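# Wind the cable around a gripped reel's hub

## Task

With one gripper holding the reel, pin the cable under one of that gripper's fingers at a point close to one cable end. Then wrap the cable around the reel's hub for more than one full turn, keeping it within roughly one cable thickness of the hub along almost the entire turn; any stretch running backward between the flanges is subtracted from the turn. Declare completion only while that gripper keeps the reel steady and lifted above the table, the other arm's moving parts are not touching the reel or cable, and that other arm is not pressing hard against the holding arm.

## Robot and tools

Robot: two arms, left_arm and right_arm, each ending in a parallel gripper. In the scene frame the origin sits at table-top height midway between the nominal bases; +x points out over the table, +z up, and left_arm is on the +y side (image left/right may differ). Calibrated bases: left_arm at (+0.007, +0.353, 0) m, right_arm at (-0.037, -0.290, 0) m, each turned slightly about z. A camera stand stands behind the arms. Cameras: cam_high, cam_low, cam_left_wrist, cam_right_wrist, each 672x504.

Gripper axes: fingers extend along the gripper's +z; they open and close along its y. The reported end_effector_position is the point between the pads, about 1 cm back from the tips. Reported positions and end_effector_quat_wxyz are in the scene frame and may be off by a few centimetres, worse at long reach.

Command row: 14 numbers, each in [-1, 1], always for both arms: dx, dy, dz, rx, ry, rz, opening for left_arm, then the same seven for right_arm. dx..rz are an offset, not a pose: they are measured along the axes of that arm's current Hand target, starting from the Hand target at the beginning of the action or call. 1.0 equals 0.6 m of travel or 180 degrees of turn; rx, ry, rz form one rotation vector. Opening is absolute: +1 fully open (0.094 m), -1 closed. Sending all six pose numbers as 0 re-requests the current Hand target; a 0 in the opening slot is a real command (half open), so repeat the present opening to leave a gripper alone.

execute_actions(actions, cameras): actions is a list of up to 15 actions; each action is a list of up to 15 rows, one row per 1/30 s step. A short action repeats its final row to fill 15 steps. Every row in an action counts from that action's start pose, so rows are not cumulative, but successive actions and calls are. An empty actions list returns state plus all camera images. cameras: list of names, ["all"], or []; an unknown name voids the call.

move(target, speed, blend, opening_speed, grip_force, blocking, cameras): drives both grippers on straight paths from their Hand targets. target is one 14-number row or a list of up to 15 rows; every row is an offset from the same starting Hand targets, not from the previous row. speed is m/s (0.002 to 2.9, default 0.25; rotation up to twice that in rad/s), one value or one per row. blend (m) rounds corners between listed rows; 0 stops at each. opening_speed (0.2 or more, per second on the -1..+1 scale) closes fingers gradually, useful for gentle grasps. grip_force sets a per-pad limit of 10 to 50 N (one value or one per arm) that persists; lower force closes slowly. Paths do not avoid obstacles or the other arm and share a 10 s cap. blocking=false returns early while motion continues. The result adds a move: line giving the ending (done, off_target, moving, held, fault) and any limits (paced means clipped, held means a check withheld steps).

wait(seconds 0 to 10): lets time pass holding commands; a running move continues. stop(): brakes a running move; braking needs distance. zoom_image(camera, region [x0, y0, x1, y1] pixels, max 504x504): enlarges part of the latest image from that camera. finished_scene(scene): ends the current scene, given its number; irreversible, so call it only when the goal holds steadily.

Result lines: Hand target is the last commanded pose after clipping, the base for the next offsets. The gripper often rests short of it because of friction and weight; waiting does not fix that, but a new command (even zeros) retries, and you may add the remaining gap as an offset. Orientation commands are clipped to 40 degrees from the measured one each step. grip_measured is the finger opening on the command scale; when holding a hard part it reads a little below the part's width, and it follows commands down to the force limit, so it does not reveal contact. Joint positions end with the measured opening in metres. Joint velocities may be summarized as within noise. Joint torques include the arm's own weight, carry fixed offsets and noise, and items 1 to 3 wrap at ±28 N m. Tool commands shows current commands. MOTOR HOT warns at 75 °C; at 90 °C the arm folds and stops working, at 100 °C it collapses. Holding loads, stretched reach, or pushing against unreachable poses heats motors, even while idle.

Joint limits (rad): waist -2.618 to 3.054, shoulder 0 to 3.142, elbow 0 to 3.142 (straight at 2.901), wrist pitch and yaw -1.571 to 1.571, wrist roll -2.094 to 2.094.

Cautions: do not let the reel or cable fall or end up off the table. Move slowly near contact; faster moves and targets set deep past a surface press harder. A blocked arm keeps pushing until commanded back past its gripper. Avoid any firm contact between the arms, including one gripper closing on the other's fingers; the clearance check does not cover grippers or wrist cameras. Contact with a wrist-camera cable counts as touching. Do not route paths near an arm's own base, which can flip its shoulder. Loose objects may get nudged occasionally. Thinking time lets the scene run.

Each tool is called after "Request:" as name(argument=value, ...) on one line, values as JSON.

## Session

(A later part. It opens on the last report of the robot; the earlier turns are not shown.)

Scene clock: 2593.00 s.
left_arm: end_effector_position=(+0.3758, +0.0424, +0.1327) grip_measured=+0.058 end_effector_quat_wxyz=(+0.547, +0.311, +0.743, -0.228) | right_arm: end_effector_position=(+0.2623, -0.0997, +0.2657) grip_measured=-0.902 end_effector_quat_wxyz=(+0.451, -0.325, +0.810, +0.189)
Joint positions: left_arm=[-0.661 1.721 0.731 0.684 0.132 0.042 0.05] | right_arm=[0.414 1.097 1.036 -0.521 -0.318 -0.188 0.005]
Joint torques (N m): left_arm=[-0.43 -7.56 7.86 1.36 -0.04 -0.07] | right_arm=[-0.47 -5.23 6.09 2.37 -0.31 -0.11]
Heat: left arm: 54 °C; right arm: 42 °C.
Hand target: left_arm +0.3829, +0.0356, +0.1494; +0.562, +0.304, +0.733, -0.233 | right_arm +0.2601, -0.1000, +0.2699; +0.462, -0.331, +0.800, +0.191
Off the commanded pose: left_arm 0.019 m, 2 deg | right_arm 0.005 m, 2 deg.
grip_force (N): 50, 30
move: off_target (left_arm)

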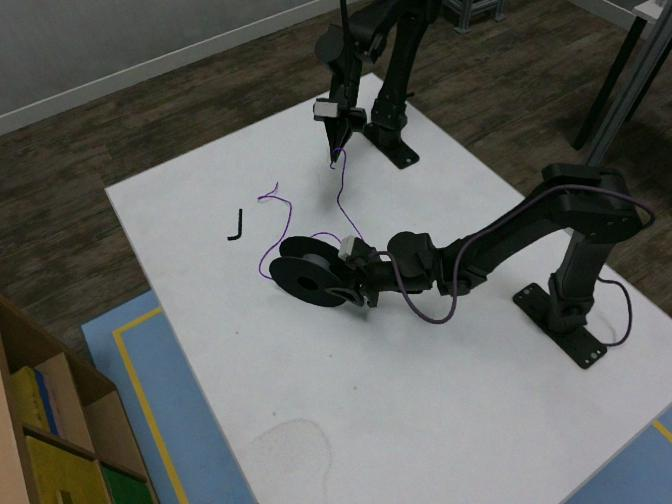

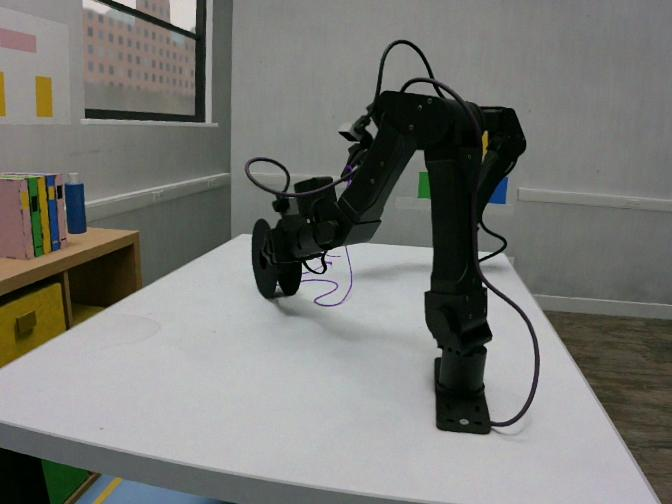

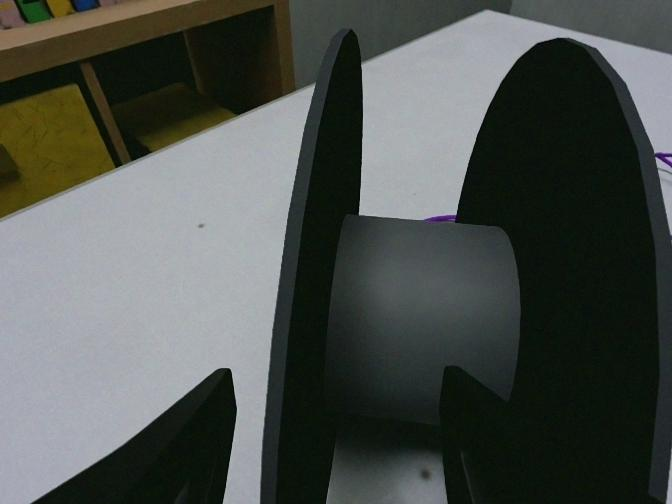

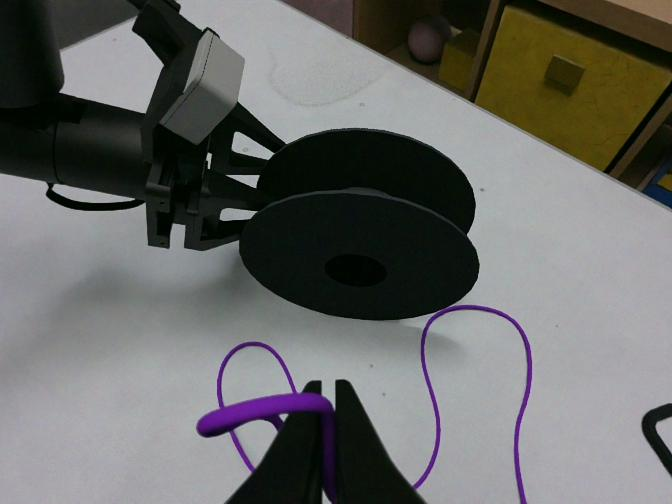

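Request:
move(target=[0,0,-0.2333,0,0,0,0.06,0,0,0,0,0,0,-1], speed=0.15, cameras=["cam_left_wrist","cam_right_wrist"])

Scene clock: 2669.13 s.
left_arm: end_effector_position=(+0.2894, +0.1293, +0.1822) grip_measured=+0.058 end_effector_quat_wxyz=(+0.556, +0.300, +0.740, -0.234) | right_arm: end_effector_position=(+0.2622, -0.0996, +0.2657) grip_measured=-0.902 end_effector_quat_wxyz=(+0.451, -0.326, +0.809, +0.189)
Joint positions: left_arm=[-0.58 1.048 0.417 0.348 0.203 0.046 0.05] | right_arm=[0.414 1.097 1.036 -0.521 -0.318 -0.189 0.005]
Joint torques (N m): left_arm=[0.53 -4.14 5.12 1.35 0.17 0.12] | right_arm=[-0.47 -5.24 6.11 2.37 -0.31 -0.11]
Heat: left arm: 53 °C; right arm: 43 °C.
Hand target: left_arm +0.2873, +0.1312, +0.1857; +0.562, +0.304, +0.733, -0.233 | right_arm +0.2601, -0.1000, +0.2698; +0.462, -0.331, +0.800, +0.191
Off the commanded pose: left_arm 0.004 m, 1 deg | right_arm 0.005 m, 2 deg.
grip_force (N): 50, 30
move: done
Images, in order (width x height): cam_left_wrist 672x504, cam_right_wrist 672x504.

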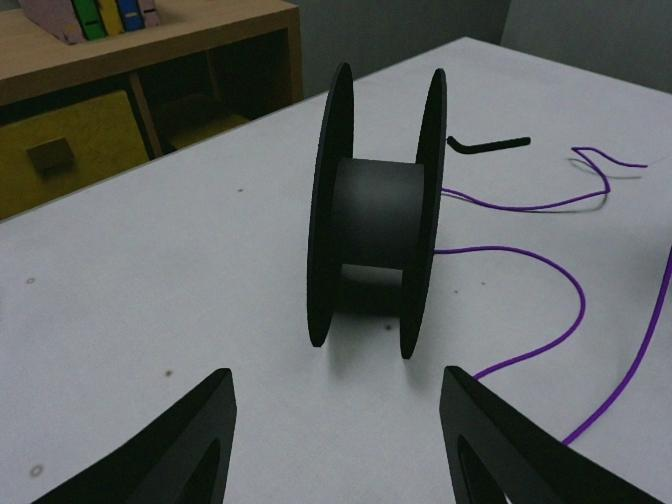

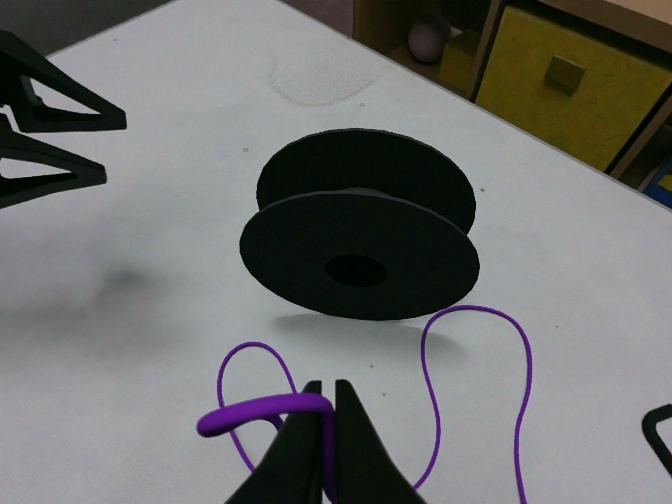

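Request:
move(target=[-0.1032,0.0843,-0.1571,0.1913,-0.0540,0.0338,0.06,-0.0236,-0.0236,0.0408,0.1642,-0.3016,0.4633,-1], speed=0.2, cameras=["all"])

Scene clock: 2695.47 s.
left_arm: end_effector_position=(+0.2671, +0.2183, +0.2581) grip_measured=+0.058 end_effector_quat_wxyz=(+0.526, +0.449, +0.580, -0.431) | right_arm: end_effector_position=(+0.2890, -0.0919, +0.2695) grip_measured=-0.902 end_effector_quat_wxyz=(+0.564, +0.482, +0.553, +0.379)
Joint positions: left_arm=[0.169 1.246 0.855 -0.603 1.48 0.965 0.05] | right_arm=[0.988 1.326 0.764 0.395 1.096 1.457 0.005]
Joint torques (N m): left_arm=[0.44 -2.61 8.57 0.33 0.8 0.19] | right_arm=[0.49 -4.18 9.25 1.6 0.35 0.04]
Heat: left arm: 52 °C; right arm: 44 °C.
Hand target: left_arm +0.2701, +0.2201, +0.2699; +0.518, +0.474, +0.565, -0.434 | right_arm +0.2901, -0.0900, +0.2698; +0.568, +0.484, +0.556, +0.367
Off the commanded pose: left_arm 0.012 m, 3 deg | right_arm 0.002 m, 1 deg.
grip_force (N): 50, 30
move: off_target (left_arm)

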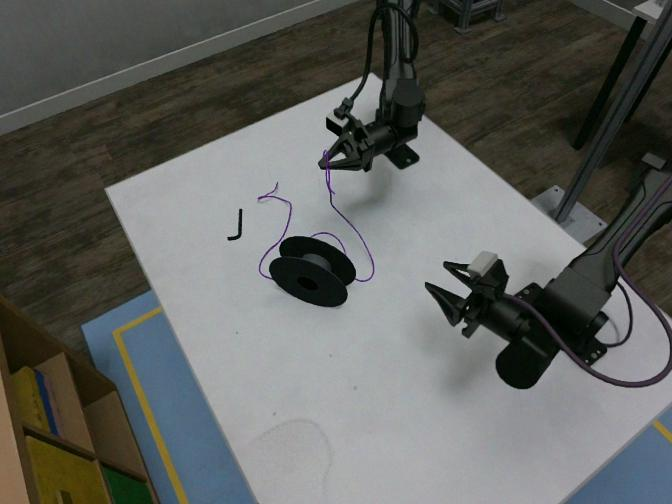

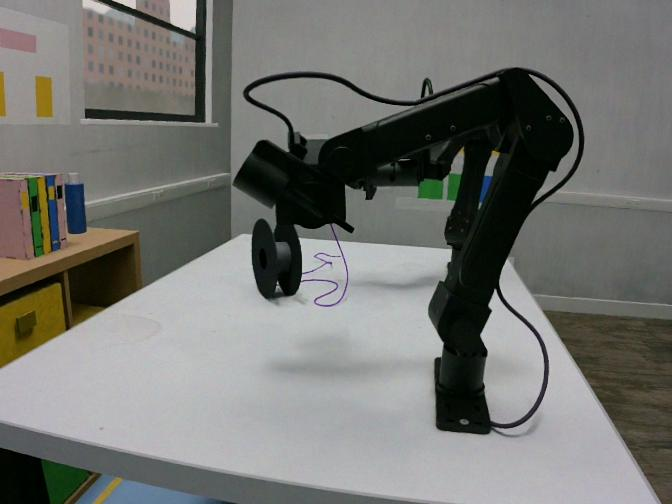

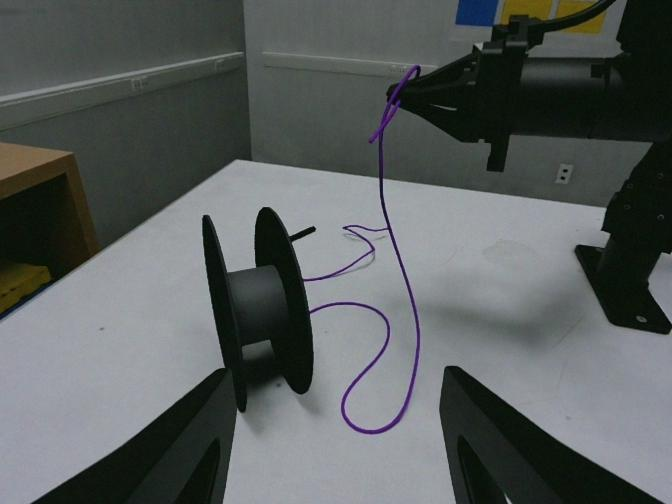

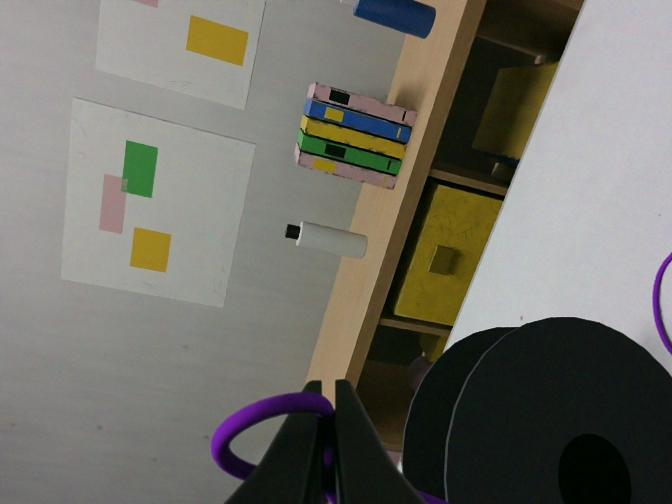

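Request:
zoom_image(camera="cam_left_wrist", region=[320, 30, 520, 190])

Request:
zoom_image(camera="cam_high", region=[290, 100, 420, 230])

Request:
zoom_image(camera="cam_right_wrist", region=[180, 330, 460, 504])

Scaled by 2.520.

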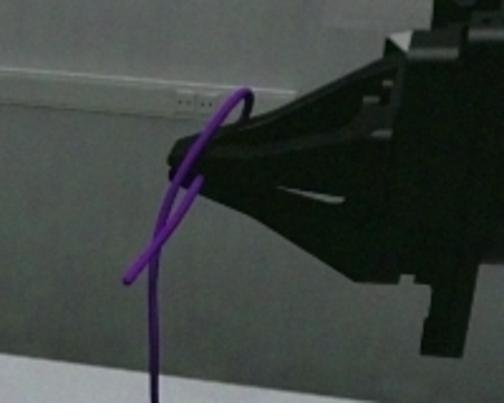

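Scaled by 3.877.

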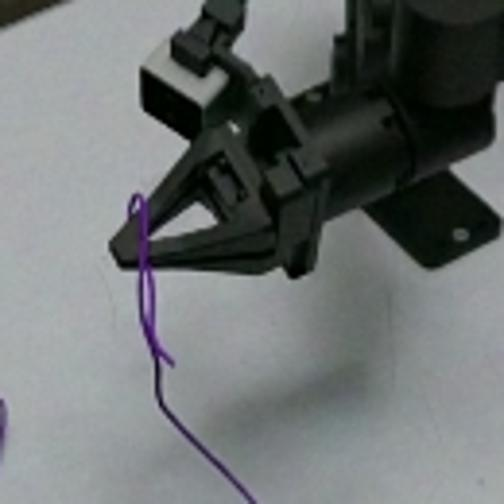

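Scaled by 1.800.

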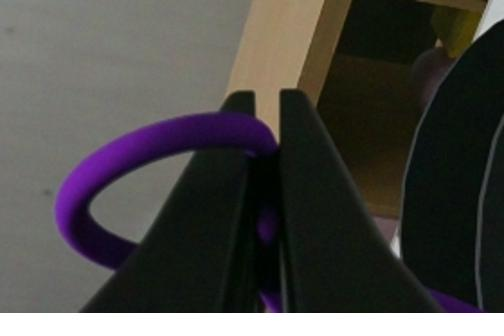

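Request:
move(target=[-0.0315,-0.0058,0.3192,0.0278,-0.0277,0.0013,0.06,0,0,0,0,0,0,-1], speed=0.2, cameras=["cam_high","cam_left_wrist","cam_right_wrist"])

Scene clock: 2741.57 s.
left_arm: end_effector_position=(+0.2994, +0.0325, +0.2784) grip_measured=+0.058 end_effector_quat_wxyz=(+0.523, +0.481, +0.518, -0.476) | right_arm: end_effector_position=(+0.2890, -0.0919, +0.2693) grip_measured=-0.902 end_effector_quat_wxyz=(+0.564, +0.482, +0.553, +0.379)
Joint positions: left_arm=[-0.482 1.536 0.871 0.665 1.012 0.01 0.05] | right_arm=[0.988 1.326 0.764 0.393 1.096 1.459 0.005]
Joint torques (N m): left_arm=[-0.55 -5.08 4.63 1.25 -0.05 -0.04] | right_arm=[0.49 -4.19 9.26 1.61 0.34 0.04]
Heat: left arm: 45 °C; right arm: 41 °C.
Hand target: left_arm +0.3003, +0.0300, +0.2719; +0.522, +0.478, +0.522, -0.477 | right_arm +0.2901, -0.0900, +0.2699; +0.568, +0.484, +0.556, +0.367
Off the commanded pose: left_arm 0.007 m, 1 deg | right_arm 0.002 m, 1 deg.
grip_force (N): 50, 30
move: done
Images, in order (width x height): cam_high 672x504, cam_left_wrist 672x504, cam_right_wrist 672x504.

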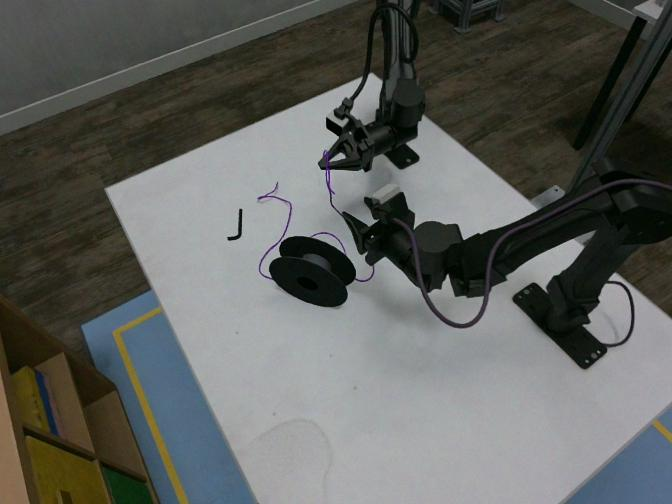

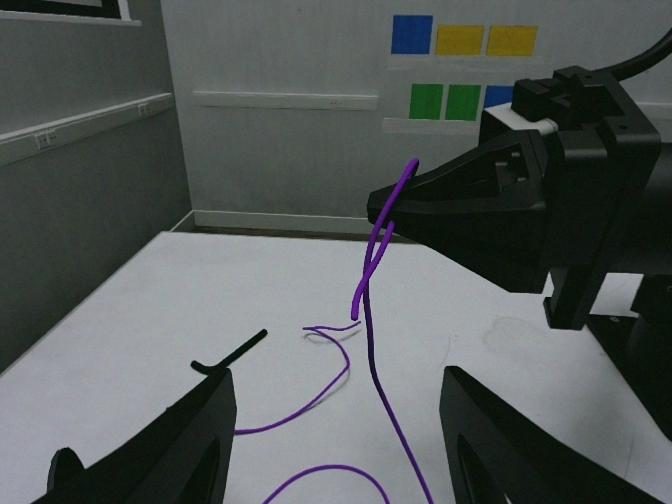

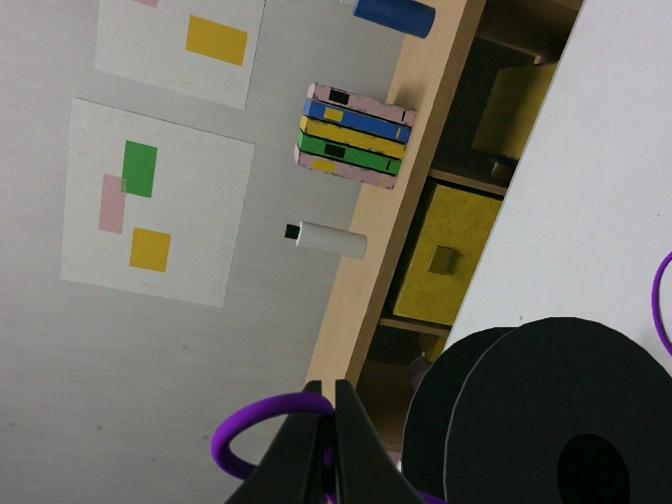

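Request:
move(target=[0.0367,-0.005,0.1497,0,0,0,0.06,0,0,0,0,0,0,-1], speed=0.1, cameras=["cam_high","cam_left_wrist","cam_right_wrist"])

Scene clock: 2754.80 s.
left_arm: end_effector_position=(+0.2978, -0.0538, +0.2375) grip_measured=+0.058 end_effector_quat_wxyz=(+0.504, +0.480, +0.534, -0.479) | right_arm: end_effector_position=(+0.2890, -0.0919, +0.2693) grip_measured=-0.902 end_effector_quat_wxyz=(+0.564, +0.482, +0.553, +0.379)
Joint positions: left_arm=[-0.699 1.769 0.984 0.738 0.8 0.006 0.05] | right_arm=[0.988 1.326 0.764 0.393 1.096 1.459 0.005]
Joint torques (N m): left_arm=[-0.12 -6.9 8.62 1.4 -0.03 -0.04] | right_arm=[0.47 -4.21 9.24 1.6 0.34 0.04]
Heat: left arm: 47 °C; right arm: 41 °C.
Hand target: left_arm +0.3052, -0.0597, +0.2500; +0.522, +0.478, +0.521, -0.477 | right_arm +0.2901, -0.0900, +0.2699; +0.568, +0.484, +0.556, +0.367
Off the commanded pose: left_arm 0.016 m, 2 deg | right_arm 0.002 m, 1 deg.
grip_force (N): 50, 30
move: off_target (left_arm)
Images, in order (width x height): cam_high 672x504, cam_left_wrist 672x504, cam_right_wrist 672x504.

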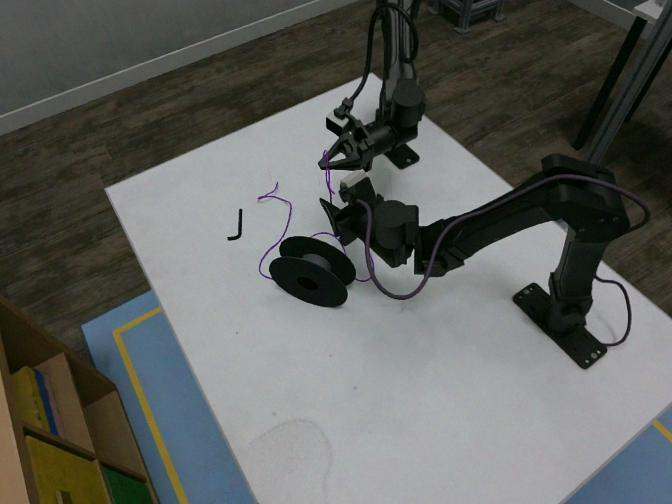

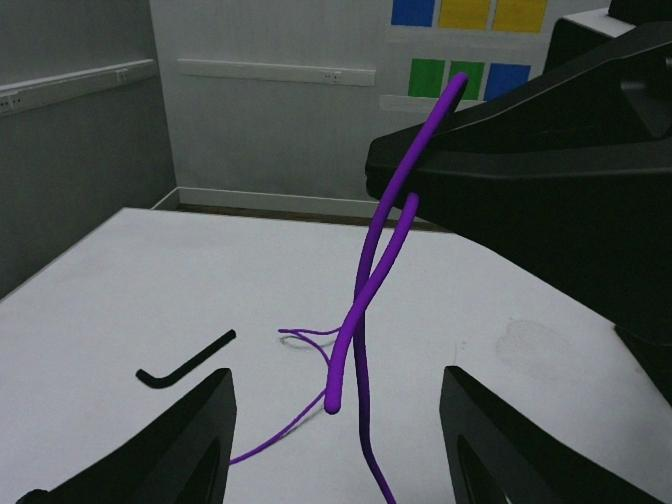

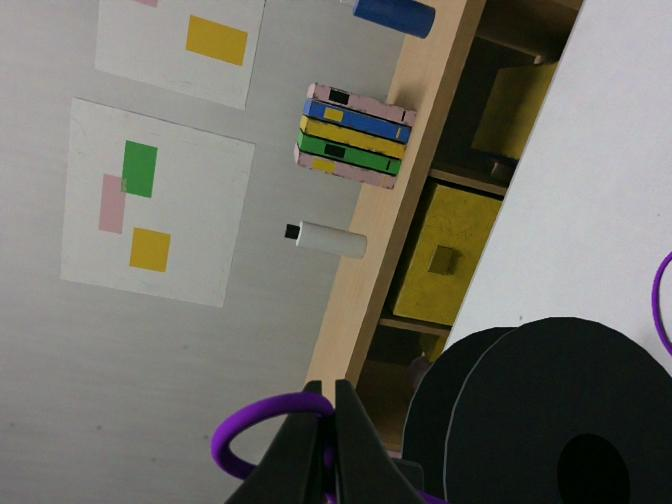

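Request:
move(target=[-0.0142,-0.0117,0.0397,0.0667,0,0,0.06,0,0,0,0,0,0,-1], speed=0.06, cameras=["cam_high","cam_left_wrist","cam_right_wrist"])

Scene clock: 2774.40 s.
left_arm: end_effector_position=(+0.2952, -0.0799, +0.2540) grip_measured=+0.058 end_effector_quat_wxyz=(+0.467, +0.528, +0.474, -0.527) | right_arm: end_effector_position=(+0.2890, -0.0919, +0.2693) grip_measured=-0.902 end_effector_quat_wxyz=(+0.564, +0.482, +0.553, +0.379)
Joint positions: left_arm=[-0.699 1.893 1.19 0.688 0.993 0.006 0.05] | right_arm=[0.988 1.326 0.764 0.393 1.096 1.459 0.005]
Joint torques (N m): left_arm=[0.21 -7.84 8.79 1.05 0.16 -0.04] | right_arm=[0.46 -4.21 9.26 1.6 0.34 0.03]
Heat: left arm: 47 °C; right arm: 41 °C.
Hand target: left_arm +0.3003, -0.0841, +0.2585; +0.469, +0.530, +0.469, -0.529 | right_arm +0.2901, -0.0900, +0.2699; +0.568, +0.484, +0.556, +0.367
Off the commanded pose: left_arm 0.008 m, 1 deg | right_arm 0.002 m, 1 deg.
grip_force (N): 50, 30
move: done
Images, in order (width x height): cam_high 672x504, cam_left_wrist 672x504, cam_right_wrist 672x504.

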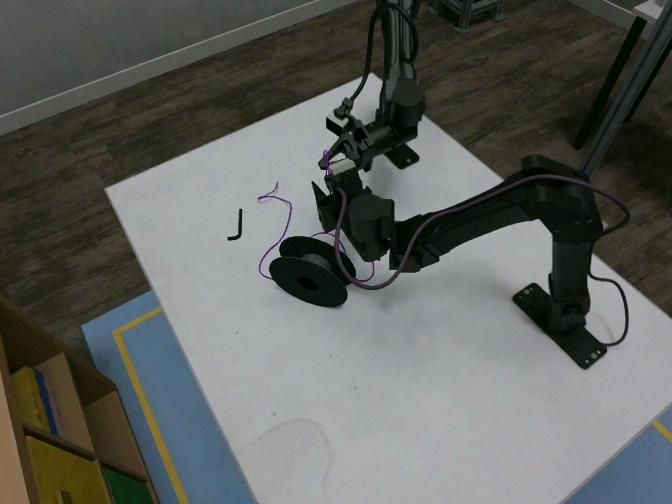

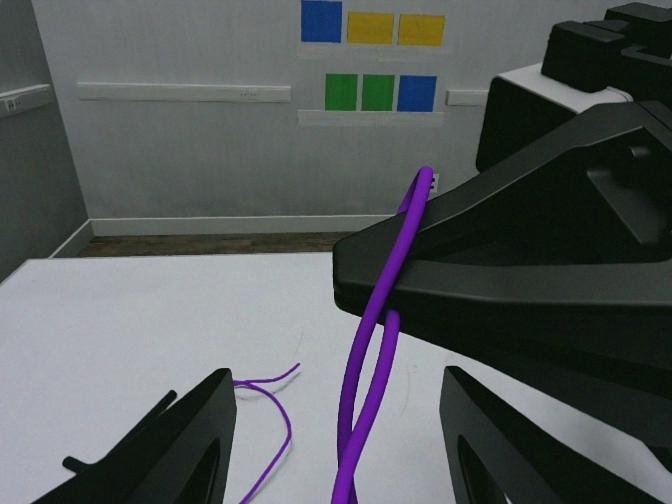

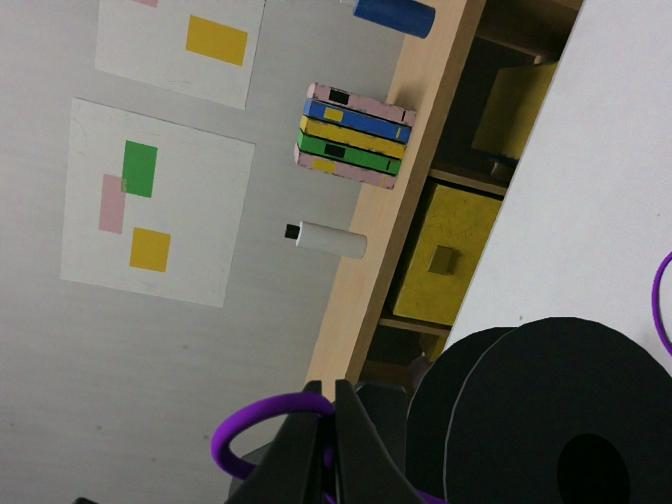

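Request:
zoom_image(camera="cam_left_wrist", region=[290, 280, 450, 504])

Scaled by 2.250.

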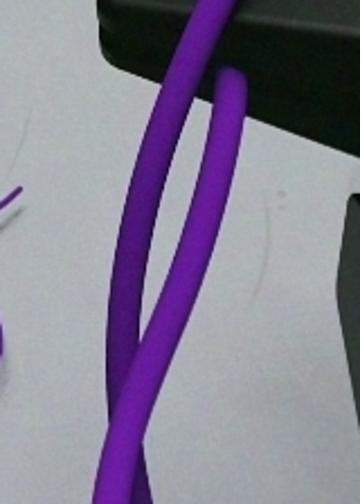

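Request:
move(target=[0,-0.012,-0.018,0,0,0,0.06,0,0,0,0,0,0,-1], speed=0.06, cameras=["cam_left_wrist"])

Scene clock: 2791.57 s.
left_arm: end_effector_position=(+0.2967, -0.0769, +0.2540) grip_measured=+0.058 end_effector_quat_wxyz=(+0.466, +0.529, +0.473, -0.528) | right_arm: end_effector_position=(+0.2890, -0.0919, +0.2693) grip_measured=-0.902 end_effector_quat_wxyz=(+0.564, +0.482, +0.553, +0.379)
Joint positions: left_arm=[-0.689 1.893 1.19 0.688 1.007 0.006 0.05] | right_arm=[0.988 1.326 0.764 0.393 1.096 1.459 0.005]
Joint torques (N m): left_arm=[0.57 -11.14 4.33 1.15 0.21 -0.03] | right_arm=[0.46 -4.18 9.28 1.6 0.34 0.04]
Heat: left arm: 47 °C; right arm: 41 °C.
Hand target: left_arm +0.2944, -0.0725, +0.2584; +0.469, +0.530, +0.469, -0.529 | right_arm +0.2901, -0.0900, +0.2699; +0.568, +0.484, +0.556, +0.367
Off the commanded pose: left_arm 0.007 m, 1 deg | right_arm 0.002 m, 1 deg.
grip_force (N): 50, 30
move: done
Images, in order (width x height): cam_left_wrist 672x504.

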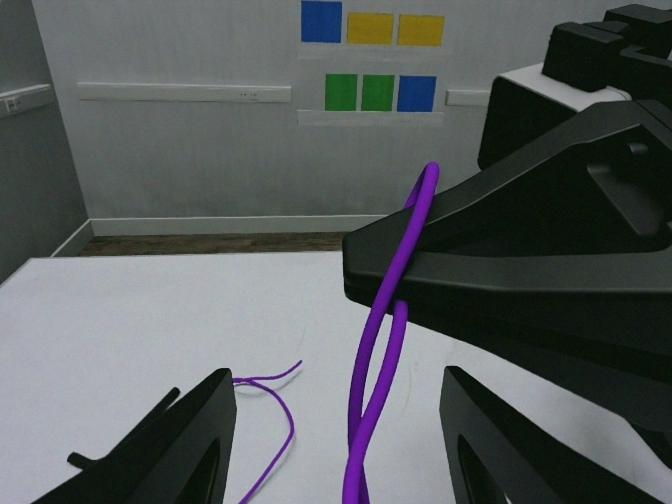

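Request:
move(target=[0,-0.008,0,0,0,0,-1,0,0,0,0,0,0,-1], speed=0.06, opening_speed=0.5, cameras=["cam_high","cam_left_wrist","cam_right_wrist"])

Scene clock: 2801.27 s.
left_arm: end_effector_position=(+0.2949, -0.0751, +0.2455) grip_measured=-0.932 end_effector_quat_wxyz=(+0.459, +0.528, +0.481, -0.529) | right_arm: end_effector_position=(+0.2889, -0.0925, +0.2693) grip_measured=-0.902 end_effector_quat_wxyz=(+0.565, +0.483, +0.553, +0.378)
Joint positions: left_arm=[-0.689 1.893 1.168 0.688 1.007 0.006 0.003] | right_arm=[0.988 1.326 0.764 0.393 1.1 1.459 0.005]
Joint torques (N m): left_arm=[-0.08 -12.36 4.53 1.19 0.11 -0.03] | right_arm=[0.47 -4.19 9.28 1.6 0.31 0.03]
Heat: left arm: 47 °C; right arm: 41 °C.
Hand target: left_arm +0.2897, -0.0719, +0.2585; +0.469, +0.530, +0.469, -0.529 | right_arm +0.2901, -0.0900, +0.2698; +0.568, +0.484, +0.556, +0.367
Off the commanded pose: left_arm 0.014 m, 2 deg | right_arm 0.003 m, 1 deg.
grip_force (N): 50, 30
move: off_target (left_arm)
Images, in order (width x height): cam_high 672x504, cam_left_wrist 672x504, cam_right_wrist 672x504.

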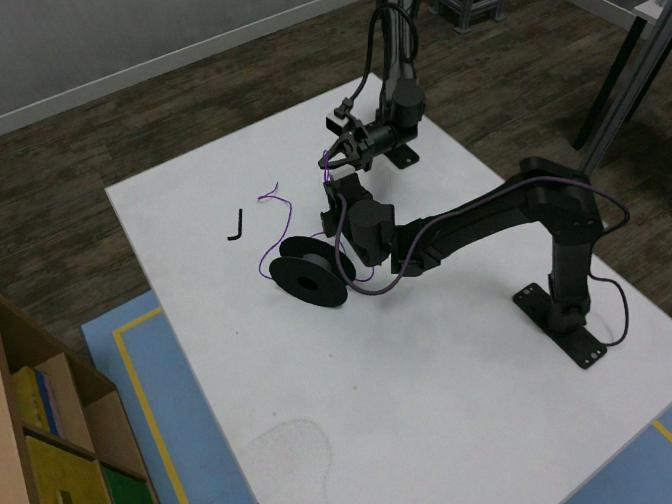

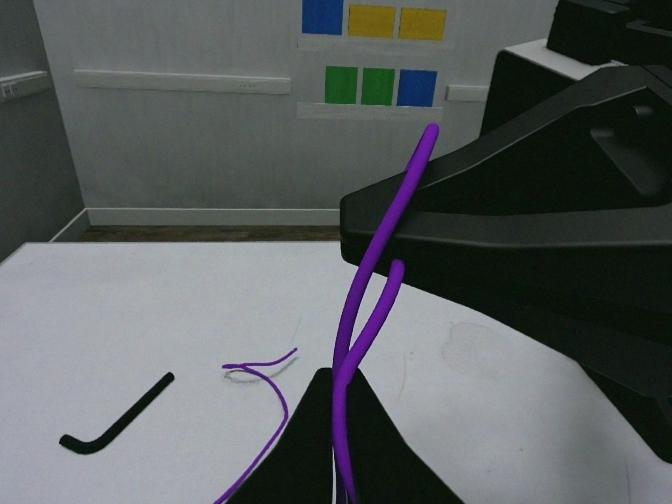

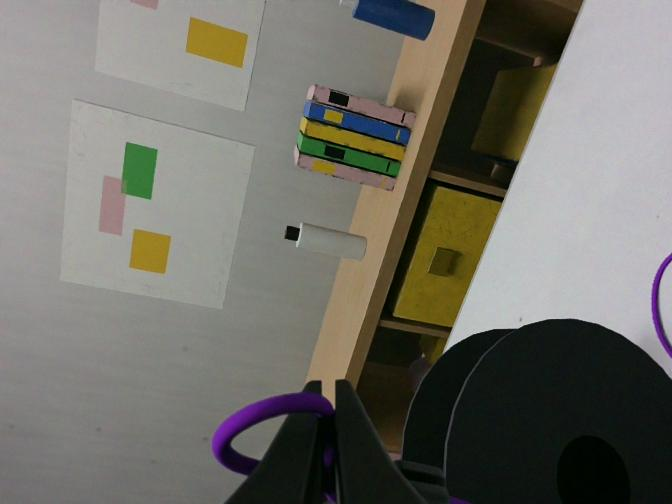

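Request:
zoom_image(camera="cam_left_wrist", region=[260, 340, 420, 504])

Scaled by 3.073.

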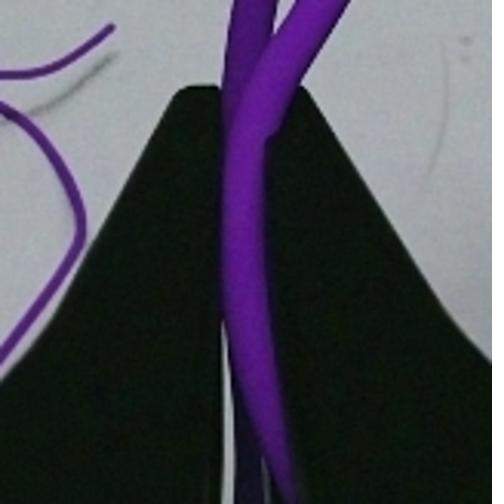

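Request:
move(target=[0,0,0,0,0,0,-1,-0.05,-0.012,-0.0085,0,0,0,-1], speed=0.04, grip_force=[50, 10], cameras=["cam_left_wrist","cam_right_wrist"])

Scene clock: 2821.50 s.
left_arm: end_effector_position=(+0.2903, -0.0771, +0.2468) grip_measured=-0.933 end_effector_quat_wxyz=(+0.457, +0.532, +0.474, -0.532) | right_arm: end_effector_position=(+0.2842, -0.1030, +0.2684) grip_measured=-0.898 end_effector_quat_wxyz=(+0.555, +0.474, +0.566, +0.383)
Joint positions: left_arm=[-0.696 1.893 1.168 0.695 1.015 0.006 0.003] | right_arm=[0.968 1.251 0.722 0.348 1.043 1.459 0.005]
Joint torques (N m): left_arm=[0.55 -12.34 4.51 1.12 0.02 -0.03] | right_arm=[-0.95 -7.62 6.06 1.75 0.55 -0.06]
Heat: left arm: 48 °C; right arm: 41 °C.
Hand target: left_arm +0.2896, -0.0720, +0.2585; +0.469, +0.530, +0.469, -0.529 | right_arm +0.2808, -0.1198, +0.2716; +0.568, +0.484, +0.556, +0.367
Off the commanded pose: left_arm 0.013 m, 2 deg | right_arm 0.017 m, 3 deg.
grip_force (N): 50, 10
move: off_target (left_arm, right_arm)
Images, in order (width x height): cam_left_wrist 672x504, cam_right_wrist 672x504.

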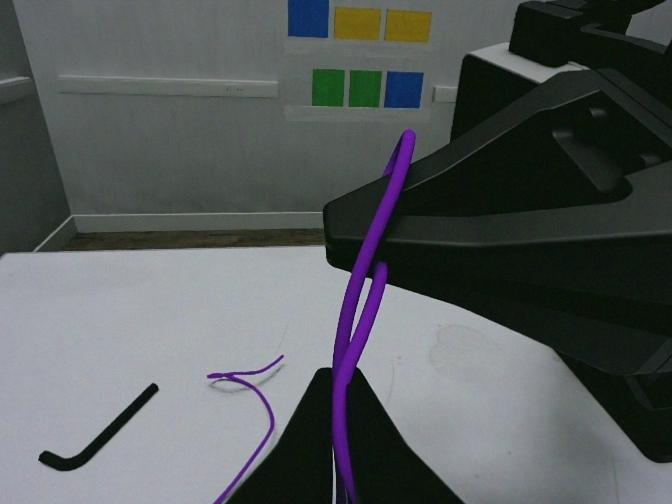

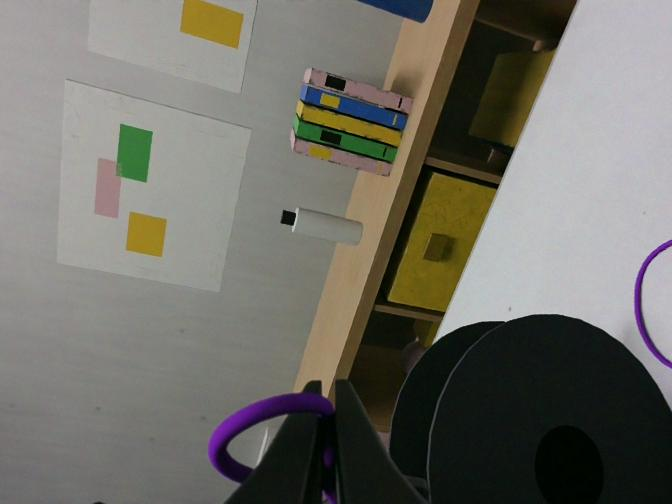

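Request:
move(target=[0,0,0,0,0,0,-1,0,0,0,0,0,0,-0.885], speed=0.04, cameras=["cam_left_wrist","cam_right_wrist"])

Scene clock: 2826.73 s.
left_arm: end_effector_position=(+0.2903, -0.0771, +0.2468) grip_measured=-0.933 end_effector_quat_wxyz=(+0.457, +0.532, +0.474, -0.532) | right_arm: end_effector_position=(+0.2842, -0.1030, +0.2684) grip_measured=-0.885 end_effector_quat_wxyz=(+0.555, +0.474, +0.566, +0.383)
Joint positions: left_arm=[-0.696 1.893 1.168 0.695 1.015 0.006 0.003] | right_arm=[0.968 1.251 0.722 0.348 1.043 1.459 0.005]
Joint torques (N m): left_arm=[0.57 -12.36 4.52 1.12 0.02 -0.04] | right_arm=[-0.96 -7.65 6.08 1.74 0.56 -0.08]
Heat: left arm: 47 °C; right arm: 41 °C.
Hand target: left_arm +0.2896, -0.0720, +0.2585; +0.469, +0.530, +0.469, -0.529 | right_arm +0.2808, -0.1198, +0.2716; +0.568, +0.484, +0.556, +0.367
Off the commanded pose: left_arm 0.013 m, 2 deg | right_arm 0.017 m, 3 deg.
grip_force (N): 50, 10
move: off_target (left_arm, right_arm)
Images, in order (width x height): cam_left_wrist 672x504, cam_right_wrist 672x504.

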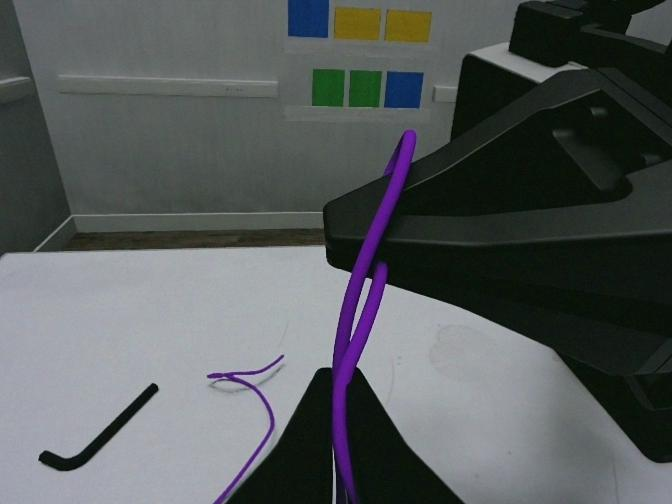

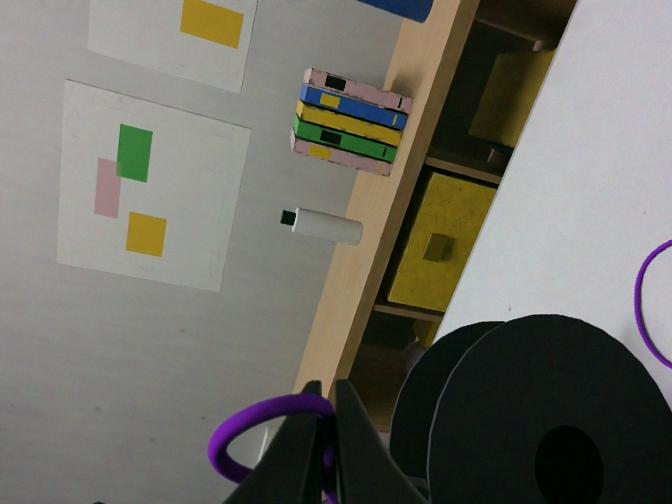

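Request:
move(target=[0,0,0,0,0,0,-1,-0.048,-0.0115,-0.0082,0,0,0,-0.885], speed=0.04, cameras=["cam_left_wrist","cam_right_wrist"])

Scene clock: 2833.03 s.
left_arm: end_effector_position=(+0.2807, -0.0819, +0.2492) grip_measured=-0.933 end_effector_quat_wxyz=(+0.455, +0.539, +0.462, -0.538) | right_arm: end_effector_position=(+0.2751, -0.1122, +0.2659) grip_measured=-0.885 end_effector_quat_wxyz=(+0.531, +0.456, +0.588, +0.405)
Joint positions: left_arm=[-0.714 1.893 1.168 0.71 1.026 0.006 0.003] | right_arm=[0.939 1.134 0.655 0.296 0.929 1.458 0.005]
Joint torques (N m): left_arm=[2.11 -12.37 4.45 1 -0.12 -0.03] | right_arm=[-2.06 -7.57 6.13 1.84 1.38 -0.17]
Heat: left arm: 47 °C; right arm: 41 °C.
Hand target: left_arm +0.2896, -0.0720, +0.2585; +0.469, +0.530, +0.469, -0.529 | right_arm +0.2718, -0.1484, +0.2734; +0.568, +0.483, +0.556, +0.367
Off the commanded pose: left_arm 0.016 m, 2 deg | right_arm 0.037 m, 8 deg.
grip_force (N): 50, 10
move: off_target (left_arm, right_arm)
Images, in order (width x height): cam_left_wrist 672x504, cam_right_wrist 672x504.

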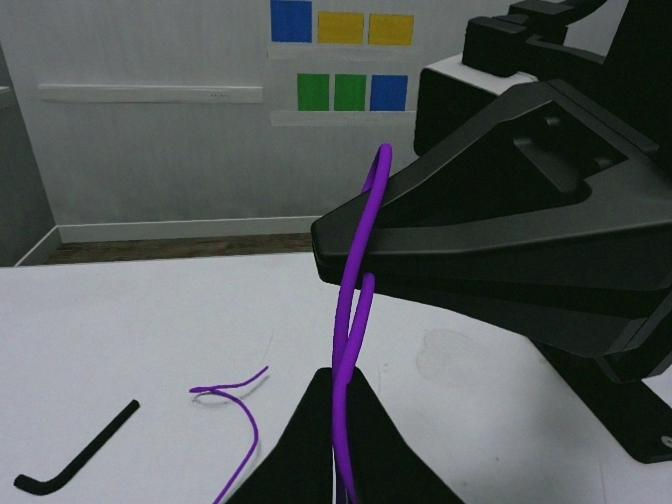

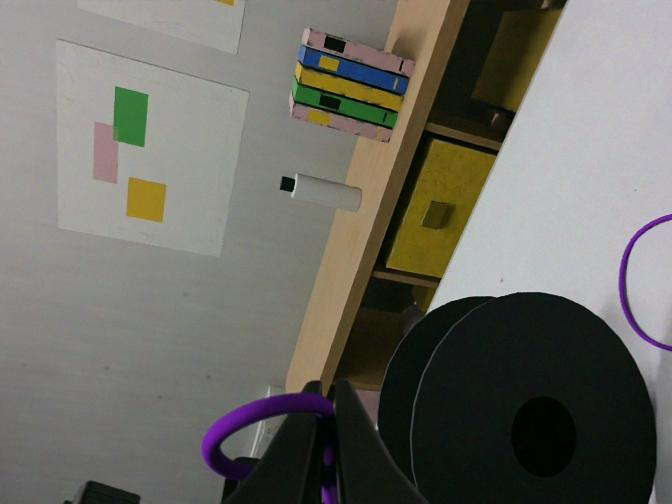

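Request:
move(target=[0,0,0,0,0,0,-1,0,0,0,0,0,0,-0.86], speed=0.04, cameras=["cam_left_wrist","cam_right_wrist"])

Scene clock: 2836.97 s.
left_arm: end_effector_position=(+0.2853, -0.0796, +0.2491) grip_measured=-0.933 end_effector_quat_wxyz=(+0.458, +0.536, +0.465, -0.535) | right_arm: end_effector_position=(+0.2753, -0.1236, +0.2719) grip_measured=-0.862 end_effector_quat_wxyz=(+0.542, +0.468, +0.573, +0.399)
Joint positions: left_arm=[-0.705 1.893 1.168 0.709 1.021 0.006 0.003] | right_arm=[0.928 1.115 0.655 0.293 0.961 1.455 0.006]
Joint torques (N m): left_arm=[1.33 -12.31 4.4 1 -0.07 -0.04] | right_arm=[-1.31 -6.28 6.04 1.86 0.97 -0.17]
Heat: left arm: 47 °C; right arm: 41 °C.
Hand target: left_arm +0.2896, -0.0720, +0.2585; +0.469, +0.530, +0.469, -0.529 | right_arm +0.2719, -0.1484, +0.2734; +0.568, +0.484, +0.556, +0.367
Off the commanded pose: left_arm 0.013 m, 2 deg | right_arm 0.025 m, 5 deg.
grip_force (N): 50, 10
move: off_target (left_arm, right_arm)
Images, in order (width x height): cam_left_wrist 672x504, cam_right_wrist 672x504.

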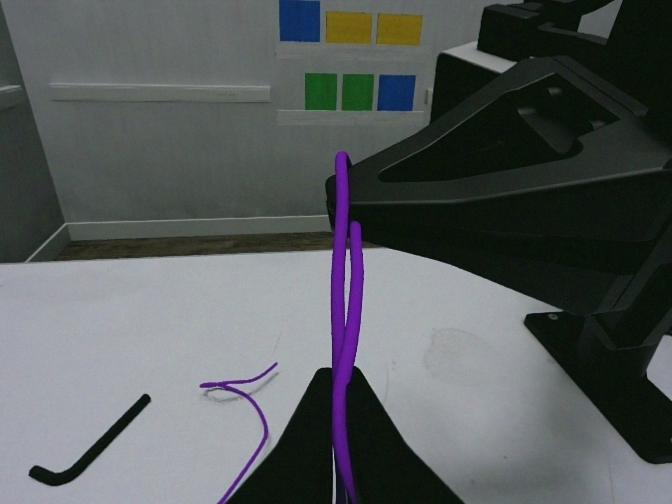

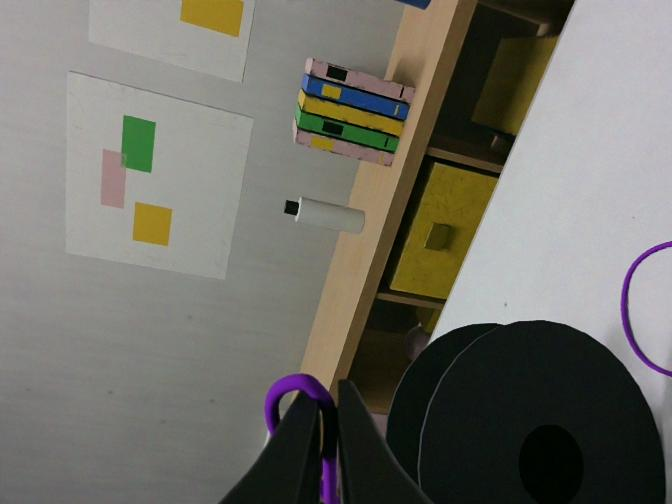

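Request:
move(target=[0,0,0,0,0,0,-1,-0.06,-0.0144,-0.0102,0,0,0,-0.86], speed=0.04, cameras=["cam_left_wrist","cam_right_wrist"])

Scene clock: 2846.90 s.
left_arm: end_effector_position=(+0.2907, -0.0764, +0.2486) grip_measured=-0.934 end_effector_quat_wxyz=(+0.461, +0.533, +0.470, -0.532) | right_arm: end_effector_position=(+0.2632, -0.1786, +0.2834) grip_measured=-0.862 end_effector_quat_wxyz=(+0.562, +0.488, +0.544, +0.387)
Joint positions: left_arm=[-0.694 1.893 1.168 0.707 1.019 0.006 0.003] | right_arm=[0.84 0.92 0.582 0.22 0.956 1.431 0.006]
Joint torques (N m): left_arm=[0.36 -12.36 4.49 1.02 -0.02 -0.03] | right_arm=[-0.46 -3.44 6.11 1.73 0.13 -0.17]
Heat: left arm: 47 °C; right arm: 42 °C.
Hand target: left_arm +0.2896, -0.0720, +0.2585; +0.469, +0.530, +0.469, -0.529 | right_arm +0.2607, -0.1842, +0.2756; +0.568, +0.484, +0.556, +0.368
Off the commanded pose: left_arm 0.011 m, 1 deg | right_arm 0.010 m, 3 deg.
grip_force (N): 50, 10
move: off_target (left_arm, right_arm)
Images, in order (width x height): cam_left_wrist 672x504, cam_right_wrist 672x504.

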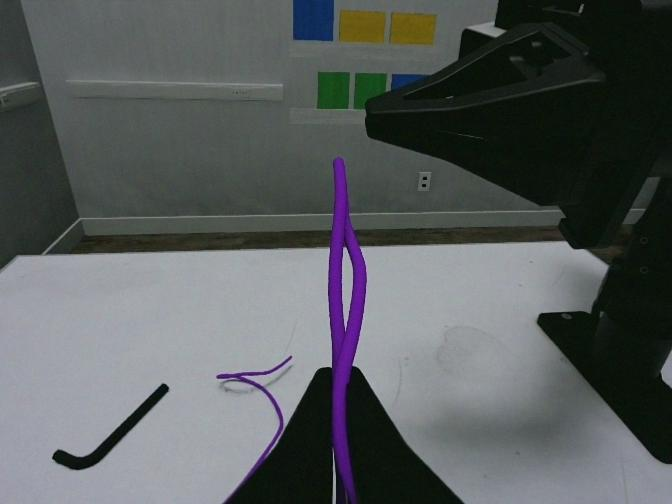

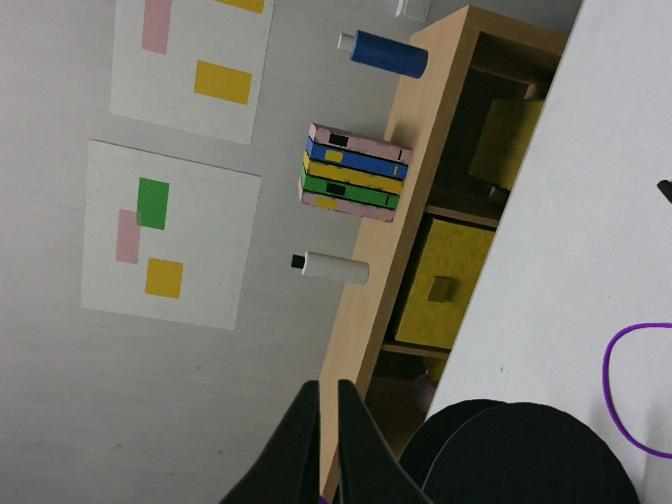

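Request:
wait(seconds=0.1, cameras=["cam_high","cam_low"])

Request:
zoom_image(camera="cam_high", region=[270, 110, 430, 310])

Request:
zoom_image(camera="cam_low", region=[240, 140, 420, 310])

Scene clock: 2861.63 s.
left_arm: end_effector_position=(+0.2907, -0.0764, +0.2486) grip_measured=-0.934 end_effector_quat_wxyz=(+0.461, +0.533, +0.470, -0.532) | right_arm: end_effector_position=(+0.2632, -0.1786, +0.2833) grip_measured=-0.862 end_effector_quat_wxyz=(+0.562, +0.488, +0.544, +0.387)
Joint positions: left_arm=[-0.694 1.893 1.168 0.707 1.019 0.006 0.003] | right_arm=[0.84 0.92 0.582 0.22 0.956 1.431 0.006]
Joint torques (N m): left_arm=[0.38 -12.34 4.49 1.04 -0.03 -0.03] | right_arm=[-0.46 -3.44 6.08 1.72 0.13 -0.16]
Heat: left arm: 47 °C; right arm: 42 °C.
Hand target: left_arm +0.2896, -0.0720, +0.2585; +0.469, +0.530, +0.469, -0.529 | right_arm +0.2607, -0.1843, +0.2756; +0.568, +0.484, +0.556, +0.367
Tool commands: left_gripper/opening=-1.0 right_gripper/opening=-0.86
Off the commanded pose: left_arm 0.011 m, 1 deg | right_arm 0.010 m, 3 deg.
grip_force (N): 50, 10
wait: 0.10 s; at rest from the start
Images, in order (width x height): cam_high 672x504, cam_low 672x504.

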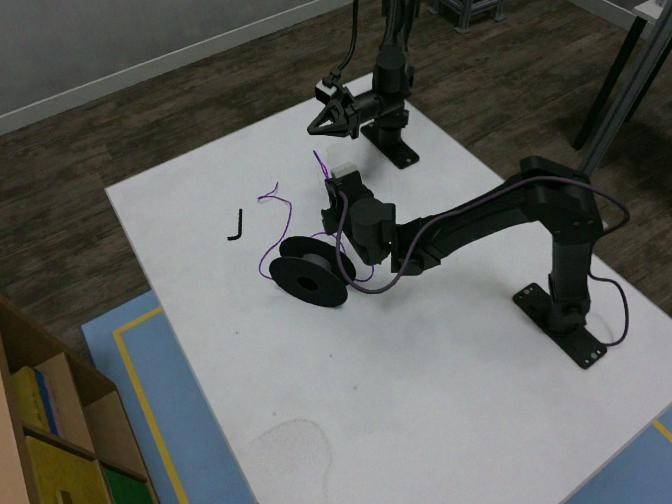

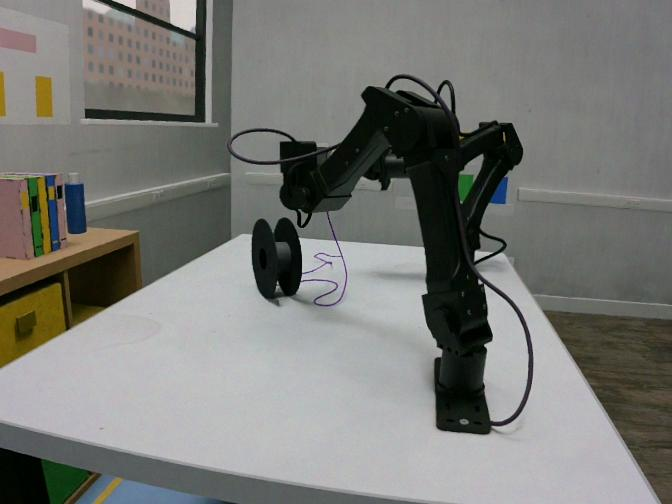

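Scaled by 2.520.

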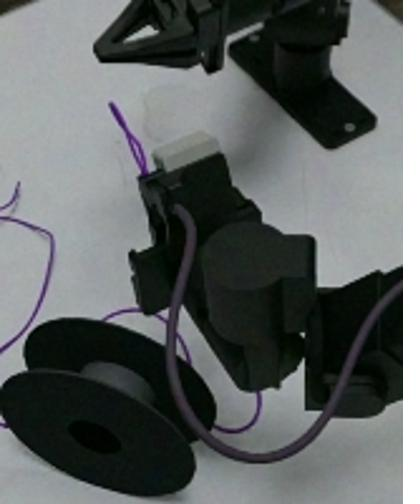

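Scaled by 2.800.

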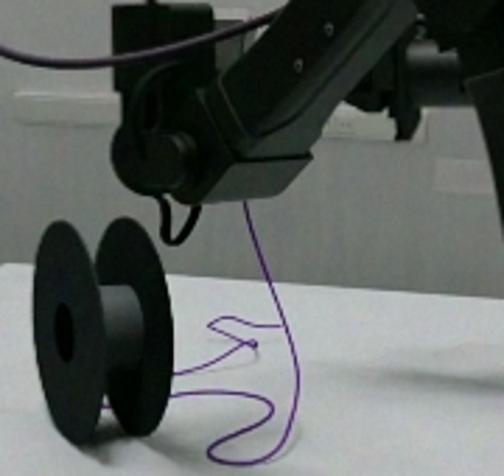

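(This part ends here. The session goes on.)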